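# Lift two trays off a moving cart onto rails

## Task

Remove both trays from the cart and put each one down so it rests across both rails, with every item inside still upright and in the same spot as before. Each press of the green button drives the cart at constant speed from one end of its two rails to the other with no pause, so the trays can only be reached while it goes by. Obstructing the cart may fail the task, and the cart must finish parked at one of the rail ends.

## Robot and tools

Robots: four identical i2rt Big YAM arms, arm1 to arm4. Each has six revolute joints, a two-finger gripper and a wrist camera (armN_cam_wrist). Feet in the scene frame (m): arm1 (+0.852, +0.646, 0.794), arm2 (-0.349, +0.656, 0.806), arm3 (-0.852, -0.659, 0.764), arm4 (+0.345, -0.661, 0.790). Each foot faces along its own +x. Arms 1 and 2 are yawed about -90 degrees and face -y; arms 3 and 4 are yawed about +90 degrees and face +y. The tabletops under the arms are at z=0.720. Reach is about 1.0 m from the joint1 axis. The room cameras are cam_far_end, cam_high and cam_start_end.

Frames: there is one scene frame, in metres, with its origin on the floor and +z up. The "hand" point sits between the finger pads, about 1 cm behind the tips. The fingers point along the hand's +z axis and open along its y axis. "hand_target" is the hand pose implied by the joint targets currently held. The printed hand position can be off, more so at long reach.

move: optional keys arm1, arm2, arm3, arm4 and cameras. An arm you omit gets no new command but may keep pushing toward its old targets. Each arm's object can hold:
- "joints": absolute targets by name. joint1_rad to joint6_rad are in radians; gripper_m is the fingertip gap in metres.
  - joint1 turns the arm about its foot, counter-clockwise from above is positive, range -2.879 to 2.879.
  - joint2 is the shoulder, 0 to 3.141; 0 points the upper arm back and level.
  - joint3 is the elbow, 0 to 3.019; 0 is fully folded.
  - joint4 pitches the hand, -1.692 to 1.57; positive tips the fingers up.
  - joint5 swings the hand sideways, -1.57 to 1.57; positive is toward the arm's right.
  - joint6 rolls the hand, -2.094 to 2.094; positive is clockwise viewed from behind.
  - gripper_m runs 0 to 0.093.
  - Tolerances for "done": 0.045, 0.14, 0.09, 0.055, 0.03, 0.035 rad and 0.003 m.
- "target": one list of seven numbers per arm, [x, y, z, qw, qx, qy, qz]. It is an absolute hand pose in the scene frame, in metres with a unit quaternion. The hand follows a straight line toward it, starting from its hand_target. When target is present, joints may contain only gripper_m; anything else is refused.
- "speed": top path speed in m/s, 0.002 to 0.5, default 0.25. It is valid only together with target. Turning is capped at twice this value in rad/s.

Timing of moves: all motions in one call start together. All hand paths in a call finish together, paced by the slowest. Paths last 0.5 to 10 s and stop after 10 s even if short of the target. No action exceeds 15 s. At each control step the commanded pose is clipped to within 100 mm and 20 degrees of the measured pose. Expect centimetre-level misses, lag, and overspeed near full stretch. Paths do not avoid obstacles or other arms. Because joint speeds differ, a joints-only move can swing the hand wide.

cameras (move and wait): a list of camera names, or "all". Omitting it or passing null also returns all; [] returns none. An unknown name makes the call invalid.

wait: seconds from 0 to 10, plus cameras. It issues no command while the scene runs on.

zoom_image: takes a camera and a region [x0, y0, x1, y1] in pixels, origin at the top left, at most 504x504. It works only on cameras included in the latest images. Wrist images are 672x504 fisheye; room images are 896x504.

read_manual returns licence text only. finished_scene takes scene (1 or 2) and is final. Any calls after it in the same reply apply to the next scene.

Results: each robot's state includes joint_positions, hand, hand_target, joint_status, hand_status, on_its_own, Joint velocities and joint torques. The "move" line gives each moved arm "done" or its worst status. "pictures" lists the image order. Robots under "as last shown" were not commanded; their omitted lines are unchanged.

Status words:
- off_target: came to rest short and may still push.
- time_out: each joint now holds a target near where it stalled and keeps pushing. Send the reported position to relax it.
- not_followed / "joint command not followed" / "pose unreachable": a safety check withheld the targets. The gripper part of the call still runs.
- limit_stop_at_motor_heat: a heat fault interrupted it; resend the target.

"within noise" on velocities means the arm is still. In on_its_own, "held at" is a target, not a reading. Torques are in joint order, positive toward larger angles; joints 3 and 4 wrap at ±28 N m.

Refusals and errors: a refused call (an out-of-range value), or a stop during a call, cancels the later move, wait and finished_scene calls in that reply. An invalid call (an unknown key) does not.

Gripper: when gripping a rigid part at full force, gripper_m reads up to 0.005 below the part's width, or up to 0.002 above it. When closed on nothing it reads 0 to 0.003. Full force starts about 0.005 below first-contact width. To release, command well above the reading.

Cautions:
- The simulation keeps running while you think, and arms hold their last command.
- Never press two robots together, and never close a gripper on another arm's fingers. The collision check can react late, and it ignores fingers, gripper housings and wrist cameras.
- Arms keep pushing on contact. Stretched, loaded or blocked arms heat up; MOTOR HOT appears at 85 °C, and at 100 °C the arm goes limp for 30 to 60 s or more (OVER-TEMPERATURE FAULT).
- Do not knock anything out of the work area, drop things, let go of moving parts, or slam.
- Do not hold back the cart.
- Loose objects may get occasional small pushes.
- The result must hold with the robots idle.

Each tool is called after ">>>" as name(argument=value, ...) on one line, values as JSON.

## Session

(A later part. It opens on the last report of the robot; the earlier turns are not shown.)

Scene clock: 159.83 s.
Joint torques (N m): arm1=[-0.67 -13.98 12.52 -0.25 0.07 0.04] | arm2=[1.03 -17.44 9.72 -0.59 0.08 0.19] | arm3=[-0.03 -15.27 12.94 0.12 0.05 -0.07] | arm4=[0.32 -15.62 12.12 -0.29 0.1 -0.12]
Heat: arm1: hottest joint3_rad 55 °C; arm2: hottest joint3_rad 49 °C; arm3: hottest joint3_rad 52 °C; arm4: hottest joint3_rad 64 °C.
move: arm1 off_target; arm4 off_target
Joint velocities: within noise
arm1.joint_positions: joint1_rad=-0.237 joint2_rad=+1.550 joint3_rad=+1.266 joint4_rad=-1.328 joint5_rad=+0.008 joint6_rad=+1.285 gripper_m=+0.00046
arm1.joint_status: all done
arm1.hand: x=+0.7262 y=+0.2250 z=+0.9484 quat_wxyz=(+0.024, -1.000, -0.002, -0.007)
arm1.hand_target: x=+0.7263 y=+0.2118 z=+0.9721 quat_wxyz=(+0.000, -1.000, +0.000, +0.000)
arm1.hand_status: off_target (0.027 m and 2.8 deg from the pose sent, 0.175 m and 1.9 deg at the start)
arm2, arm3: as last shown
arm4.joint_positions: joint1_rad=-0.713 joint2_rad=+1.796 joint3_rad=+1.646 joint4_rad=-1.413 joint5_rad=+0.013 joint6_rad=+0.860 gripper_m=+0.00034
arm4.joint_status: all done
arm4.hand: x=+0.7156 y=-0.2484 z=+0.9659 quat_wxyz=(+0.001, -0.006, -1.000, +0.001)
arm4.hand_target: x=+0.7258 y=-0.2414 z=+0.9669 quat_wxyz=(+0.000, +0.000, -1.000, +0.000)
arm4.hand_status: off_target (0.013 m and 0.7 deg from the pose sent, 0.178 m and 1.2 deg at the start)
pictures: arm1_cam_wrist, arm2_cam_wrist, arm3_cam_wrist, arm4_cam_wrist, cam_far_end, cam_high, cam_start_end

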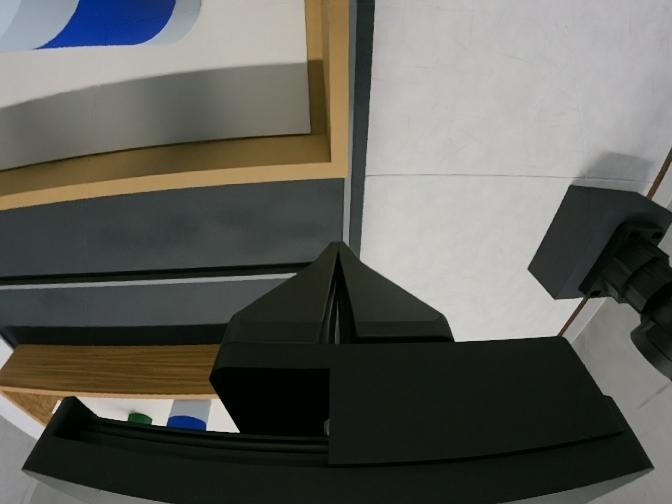

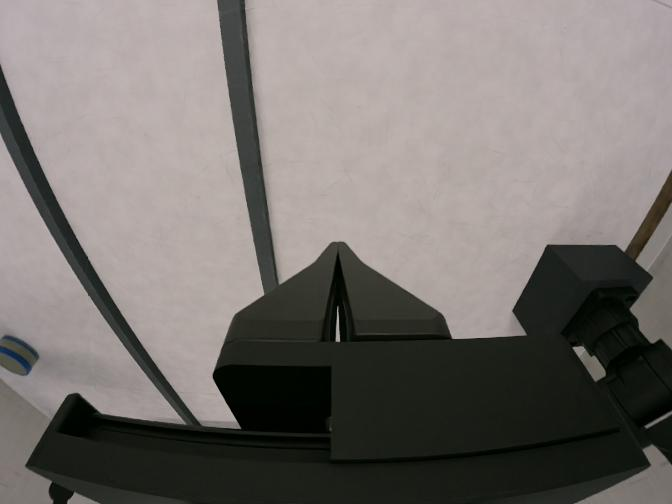

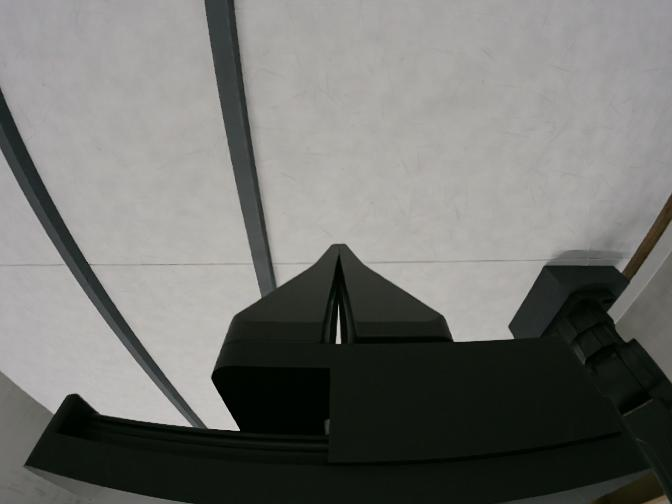

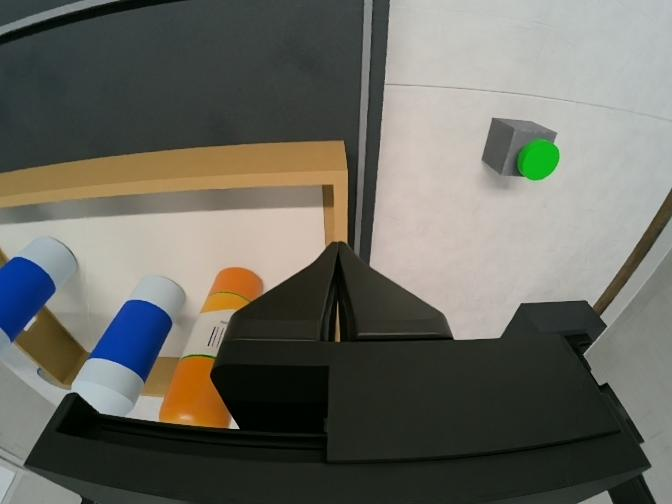

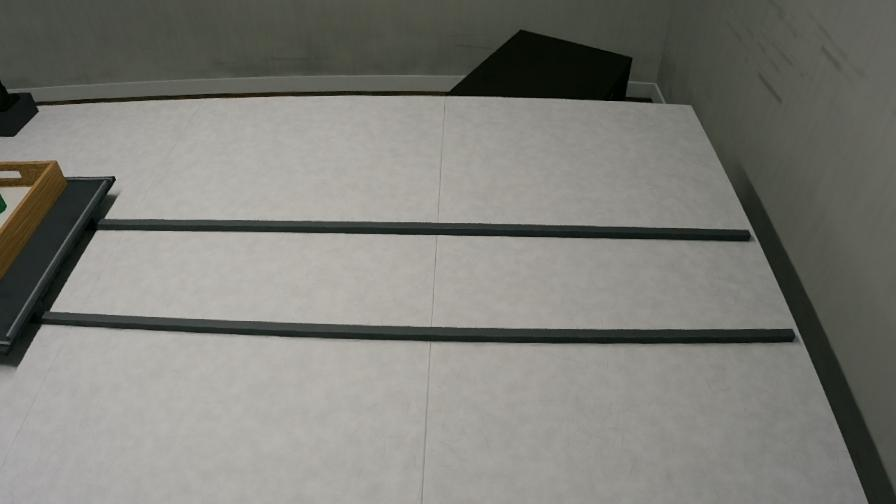

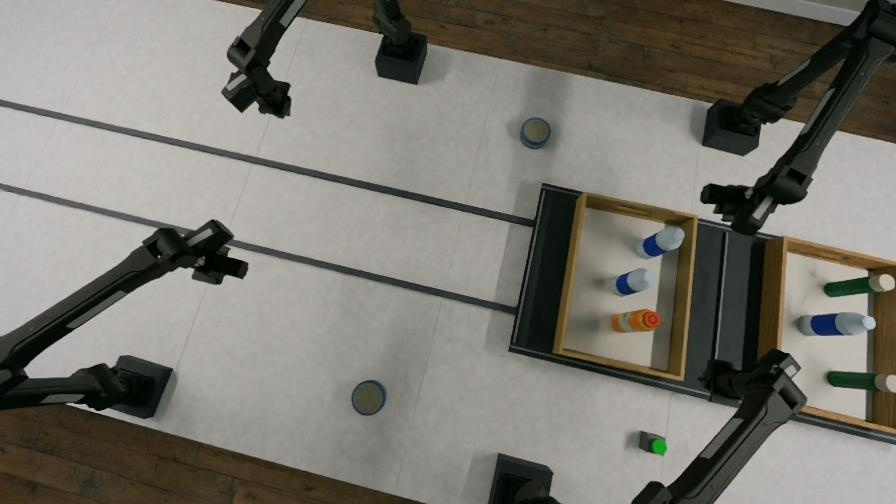

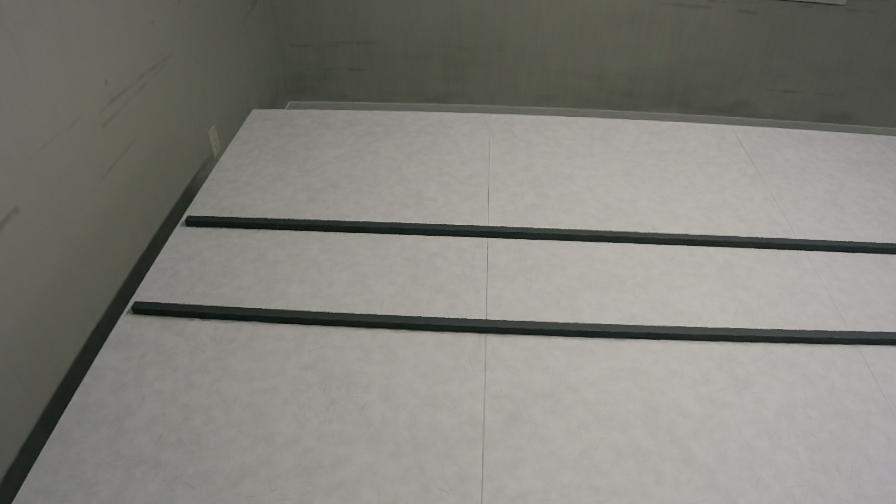

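>>> move(arm1={"target":[0.70,0.211,1.04,0,1,0,0],"joints":{"gripper_m":0.08},"speed":0.2}, arm2={"target":[-0.60,0.238,1.04,0,1,0,0],"joints":{"gripper_m":0.07},"speed":0.2}, arm3={"target":[-0.60,-0.251,1.04,0,0,1,0],"joints":{"gripper_m":0.07},"speed":0.2}, arm4={"target":[0.721,-0.448,0.84,0,-0.242,0.970,0],"speed":0.2}, cameras=["cam_far_end","cam_high"])

>>> wait(seconds=8, cameras=["cam_far_end","arm4_cam_wrist"])

Scene clock: 194.33 s.
Joint torques (N m): arm1=[-0.73 -14.56 13.41 -0.01 0.08 -0.19] | arm2=[-0.85 -17.73 13.63 -0.59 0.1 0] | arm3=[2.49 -15.5 13.07 0.02 0.04 0.09] | arm4=[0.85 -13.86 7.17 0.73 -0.09 -0.11]
Heat: arm1: hottest joint3_rad 57 °C; arm2: hottest joint3_rad 46 °C; arm3: hottest joint3_rad 53 °C; arm4: hottest joint3_rad 66 °C.
move: arm1 off_target; arm2 off_target; arm3 off_target; arm4 done
Joint velocities: within noise
arm1.joint_positions: joint1_rad=-0.271 joint2_rad=+1.541 joint3_rad=+1.434 joint4_rad=-1.507 joint5_rad=+0.008 joint6_rad=+1.255 gripper_m=+0.07991
arm1.joint_status: all done
arm1.hand: x=+0.7087 y=+0.2204 z=+1.0147 quat_wxyz=(+0.025, -1.000, +0.000, -0.008)
arm1.hand_target: x=+0.7004 y=+0.2120 z=+1.0399 quat_wxyz=(+0.000, -1.000, +0.000, +0.000)
arm1.hand_status: off_target (0.028 m and 3.0 deg from the pose sent, 0.096 m and 2.8 deg at the start)
arm2.joint_positions: joint1_rad=-0.526 joint2_rad=+1.627 joint3_rad=+1.499 joint4_rad=-1.493 joint5_rad=-0.014 joint6_rad=+1.029 gripper_m=+0.06995
arm2.joint_status: all done
arm2.hand: x=-0.5881 y=+0.2433 z=+1.0176 quat_wxyz=(+0.020, -1.000, -0.003, -0.012)
arm2.hand_target: x=-0.5994 y=+0.2388 z=+1.0399 quat_wxyz=(+0.000, -1.000, +0.000, +0.000)
arm2.hand_status: off_target (0.026 m and 2.7 deg from the pose sent, 0.084 m and 0.6 deg at the start)
arm3.joint_positions: joint1_rad=-0.521 joint2_rad=+1.605 joint3_rad=+1.589 joint4_rad=-1.597 joint5_rad=+0.011 joint6_rad=+1.016 gripper_m=+0.06990
arm3.joint_status: all done
arm3.hand: x=-0.5999 y=-0.2601 z=+1.0231 quat_wxyz=(+0.009, +0.001, -1.000, +0.014)
arm3.hand_target: x=-0.6004 y=-0.2515 z=+1.0398 quat_wxyz=(+0.000, +0.000, -1.000, +0.000)
arm3.hand_status: off_target (0.019 m and 2.0 deg from the pose sent, 0.087 m and 0.5 deg at the start)
arm4.joint_positions: joint1_rad=-1.043 joint2_rad=+1.618 joint3_rad=+1.047 joint4_rad=-1.006 joint5_rad=+0.011 joint6_rad=+0.049 gripper_m=+0.00033
arm4.joint_status: not commanded
arm4.hand: x=+0.7189 y=-0.4513 z=+0.8372 quat_wxyz=(+0.009, +0.232, -0.973, +0.004)
arm4.hand_target: x=+0.7210 y=-0.4480 z=+0.8400 quat_wxyz=(+0.000, +0.242, -0.970, +0.000)
arm4.hand_status: done (0.005 m and 1.6 deg from the pose sent, 0.236 m and 28.7 deg at the start)

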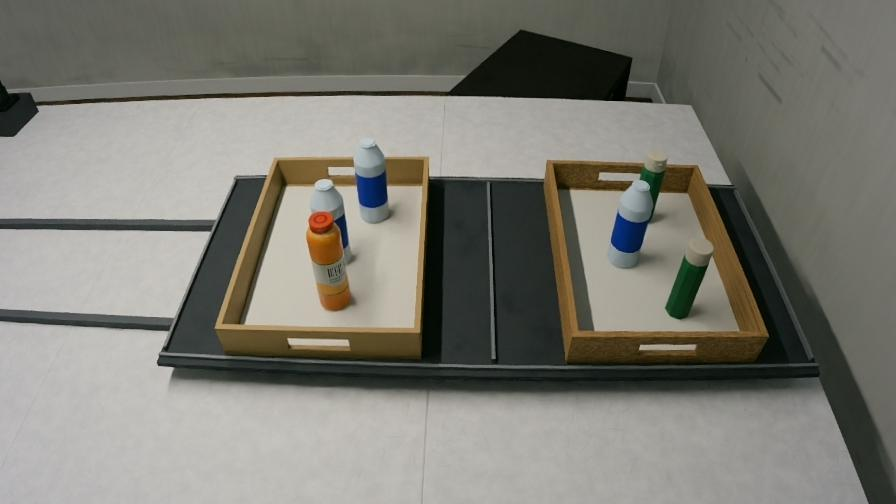

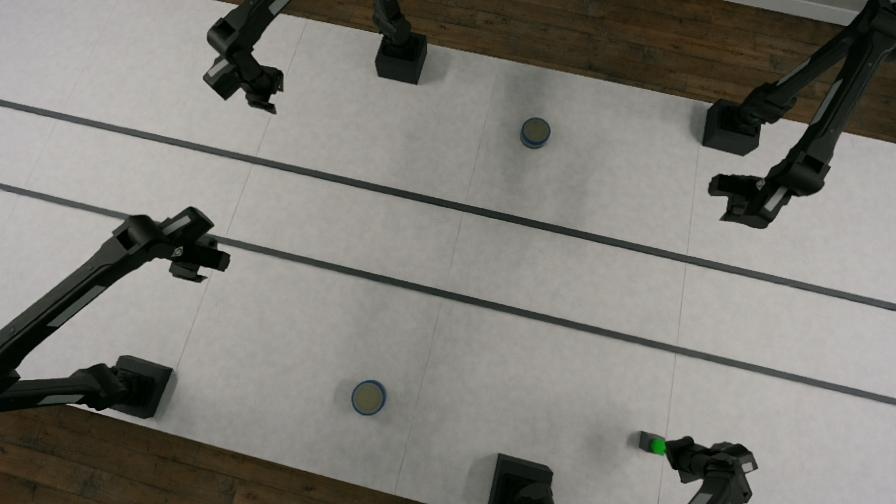

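Scene clock: 202.33 s.
Joint torques (N m): arm1=[-1.03 -14.97 13.57 -0.21 0.03 -0.2] | arm2=[-0.97 -17.44 13.74 -0.7 0.11 0.02] | arm3=[2.14 -16.5 13.22 0.08 0.06 0.08] | arm4=[0.97 -13.98 7.15 0.68 -0.09 -0.11]
Heat: arm1: hottest joint3_rad 57 °C; arm2: hottest joint3_rad 46 °C; arm3: hottest joint3_rad 52 °C; arm4: hottest joint3_rad 65 °C.
Joint velocities: within noise
arm1.joint_positions: joint1_rad=-0.271 joint2_rad=+1.541 joint3_rad=+1.434 joint4_rad=-1.507 joint5_rad=+0.008 joint6_rad=+1.255 gripper_m=+0.07991
arm1.joint_status: all done
arm1.hand: x=+0.7087 y=+0.2204 z=+1.0147 quat_wxyz=(+0.025, -1.000, +0.000, -0.008)
arm1.hand_target: x=+0.7004 y=+0.2120 z=+1.0399 quat_wxyz=(+0.000, -1.000, +0.000, +0.000)
arm1.hand_status: off_target (0.028 m and 3.0 deg from the pose sent, 0.096 m and 2.8 deg at the start)
arm2.joint_positions: joint1_rad=-0.526 joint2_rad=+1.627 joint3_rad=+1.499 joint4_rad=-1.493 joint5_rad=-0.014 joint6_rad=+1.029 gripper_m=+0.06995
arm2.joint_status: all done
arm2.hand: x=-0.5881 y=+0.2433 z=+1.0176 quat_wxyz=(+0.020, -1.000, -0.003, -0.012)
arm2.hand_target: x=-0.5995 y=+0.2388 z=+1.0399 quat_wxyz=(+0.000, -1.000, +0.000, +0.000)
arm2.hand_status: off_target (0.026 m and 2.7 deg from the pose sent, 0.084 m and 0.6 deg at the start)
arm3.joint_positions: joint1_rad=-0.521 joint2_rad=+1.605 joint3_rad=+1.589 joint4_rad=-1.597 joint5_rad=+0.011 joint6_rad=+1.016 gripper_m=+0.06990
arm3.joint_status: all done
arm3.hand: x=-0.5999 y=-0.2601 z=+1.0231 quat_wxyz=(+0.009, +0.001, -1.000, +0.014)
arm3.hand_target: x=-0.6004 y=-0.2515 z=+1.0398 quat_wxyz=(+0.000, +0.000, -1.000, +0.000)
arm3.hand_status: off_target (0.019 m and 2.0 deg from the pose sent, 0.087 m and 0.5 deg at the start)
arm4.joint_positions: joint1_rad=-1.043 joint2_rad=+1.618 joint3_rad=+1.047 joint4_rad=-1.005 joint5_rad=+0.011 joint6_rad=+0.049 gripper_m=+0.00033
arm4.joint_status: not commanded
arm4.hand: x=+0.7189 y=-0.4512 z=+0.8372 quat_wxyz=(+0.009, +0.232, -0.973, +0.004)
arm4.hand_target: x=+0.7210 y=-0.4480 z=+0.8400 quat_wxyz=(+0.000, +0.242, -0.970, +0.000)
arm4.hand_status: done (0.005 m and 1.6 deg from the pose sent, 0.236 m and 28.7 deg at the start)
wait: 8.00 s; at rest by 0.27 s
pictures: arm4_cam_wrist, cam_far_end

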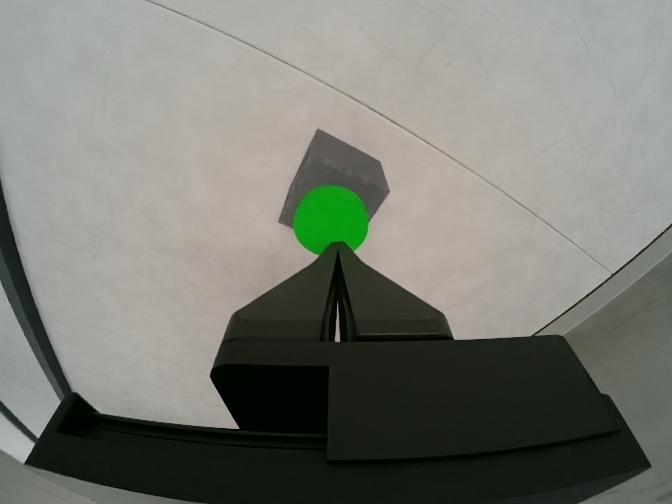

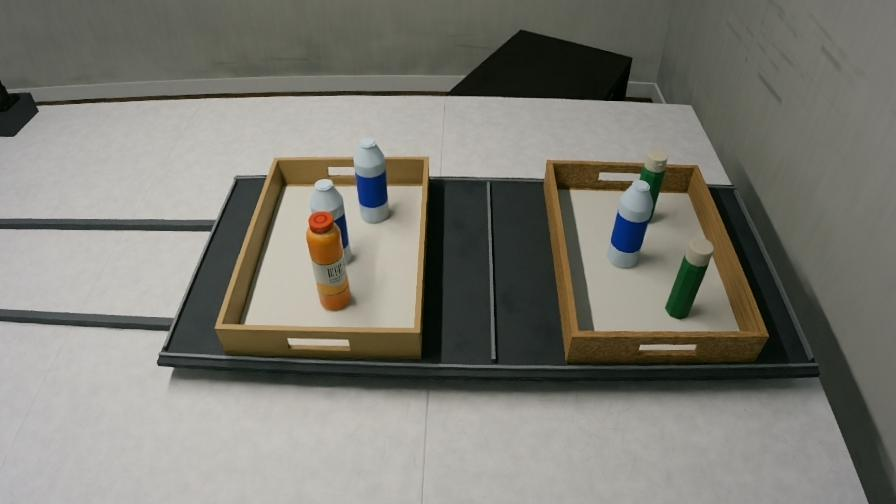

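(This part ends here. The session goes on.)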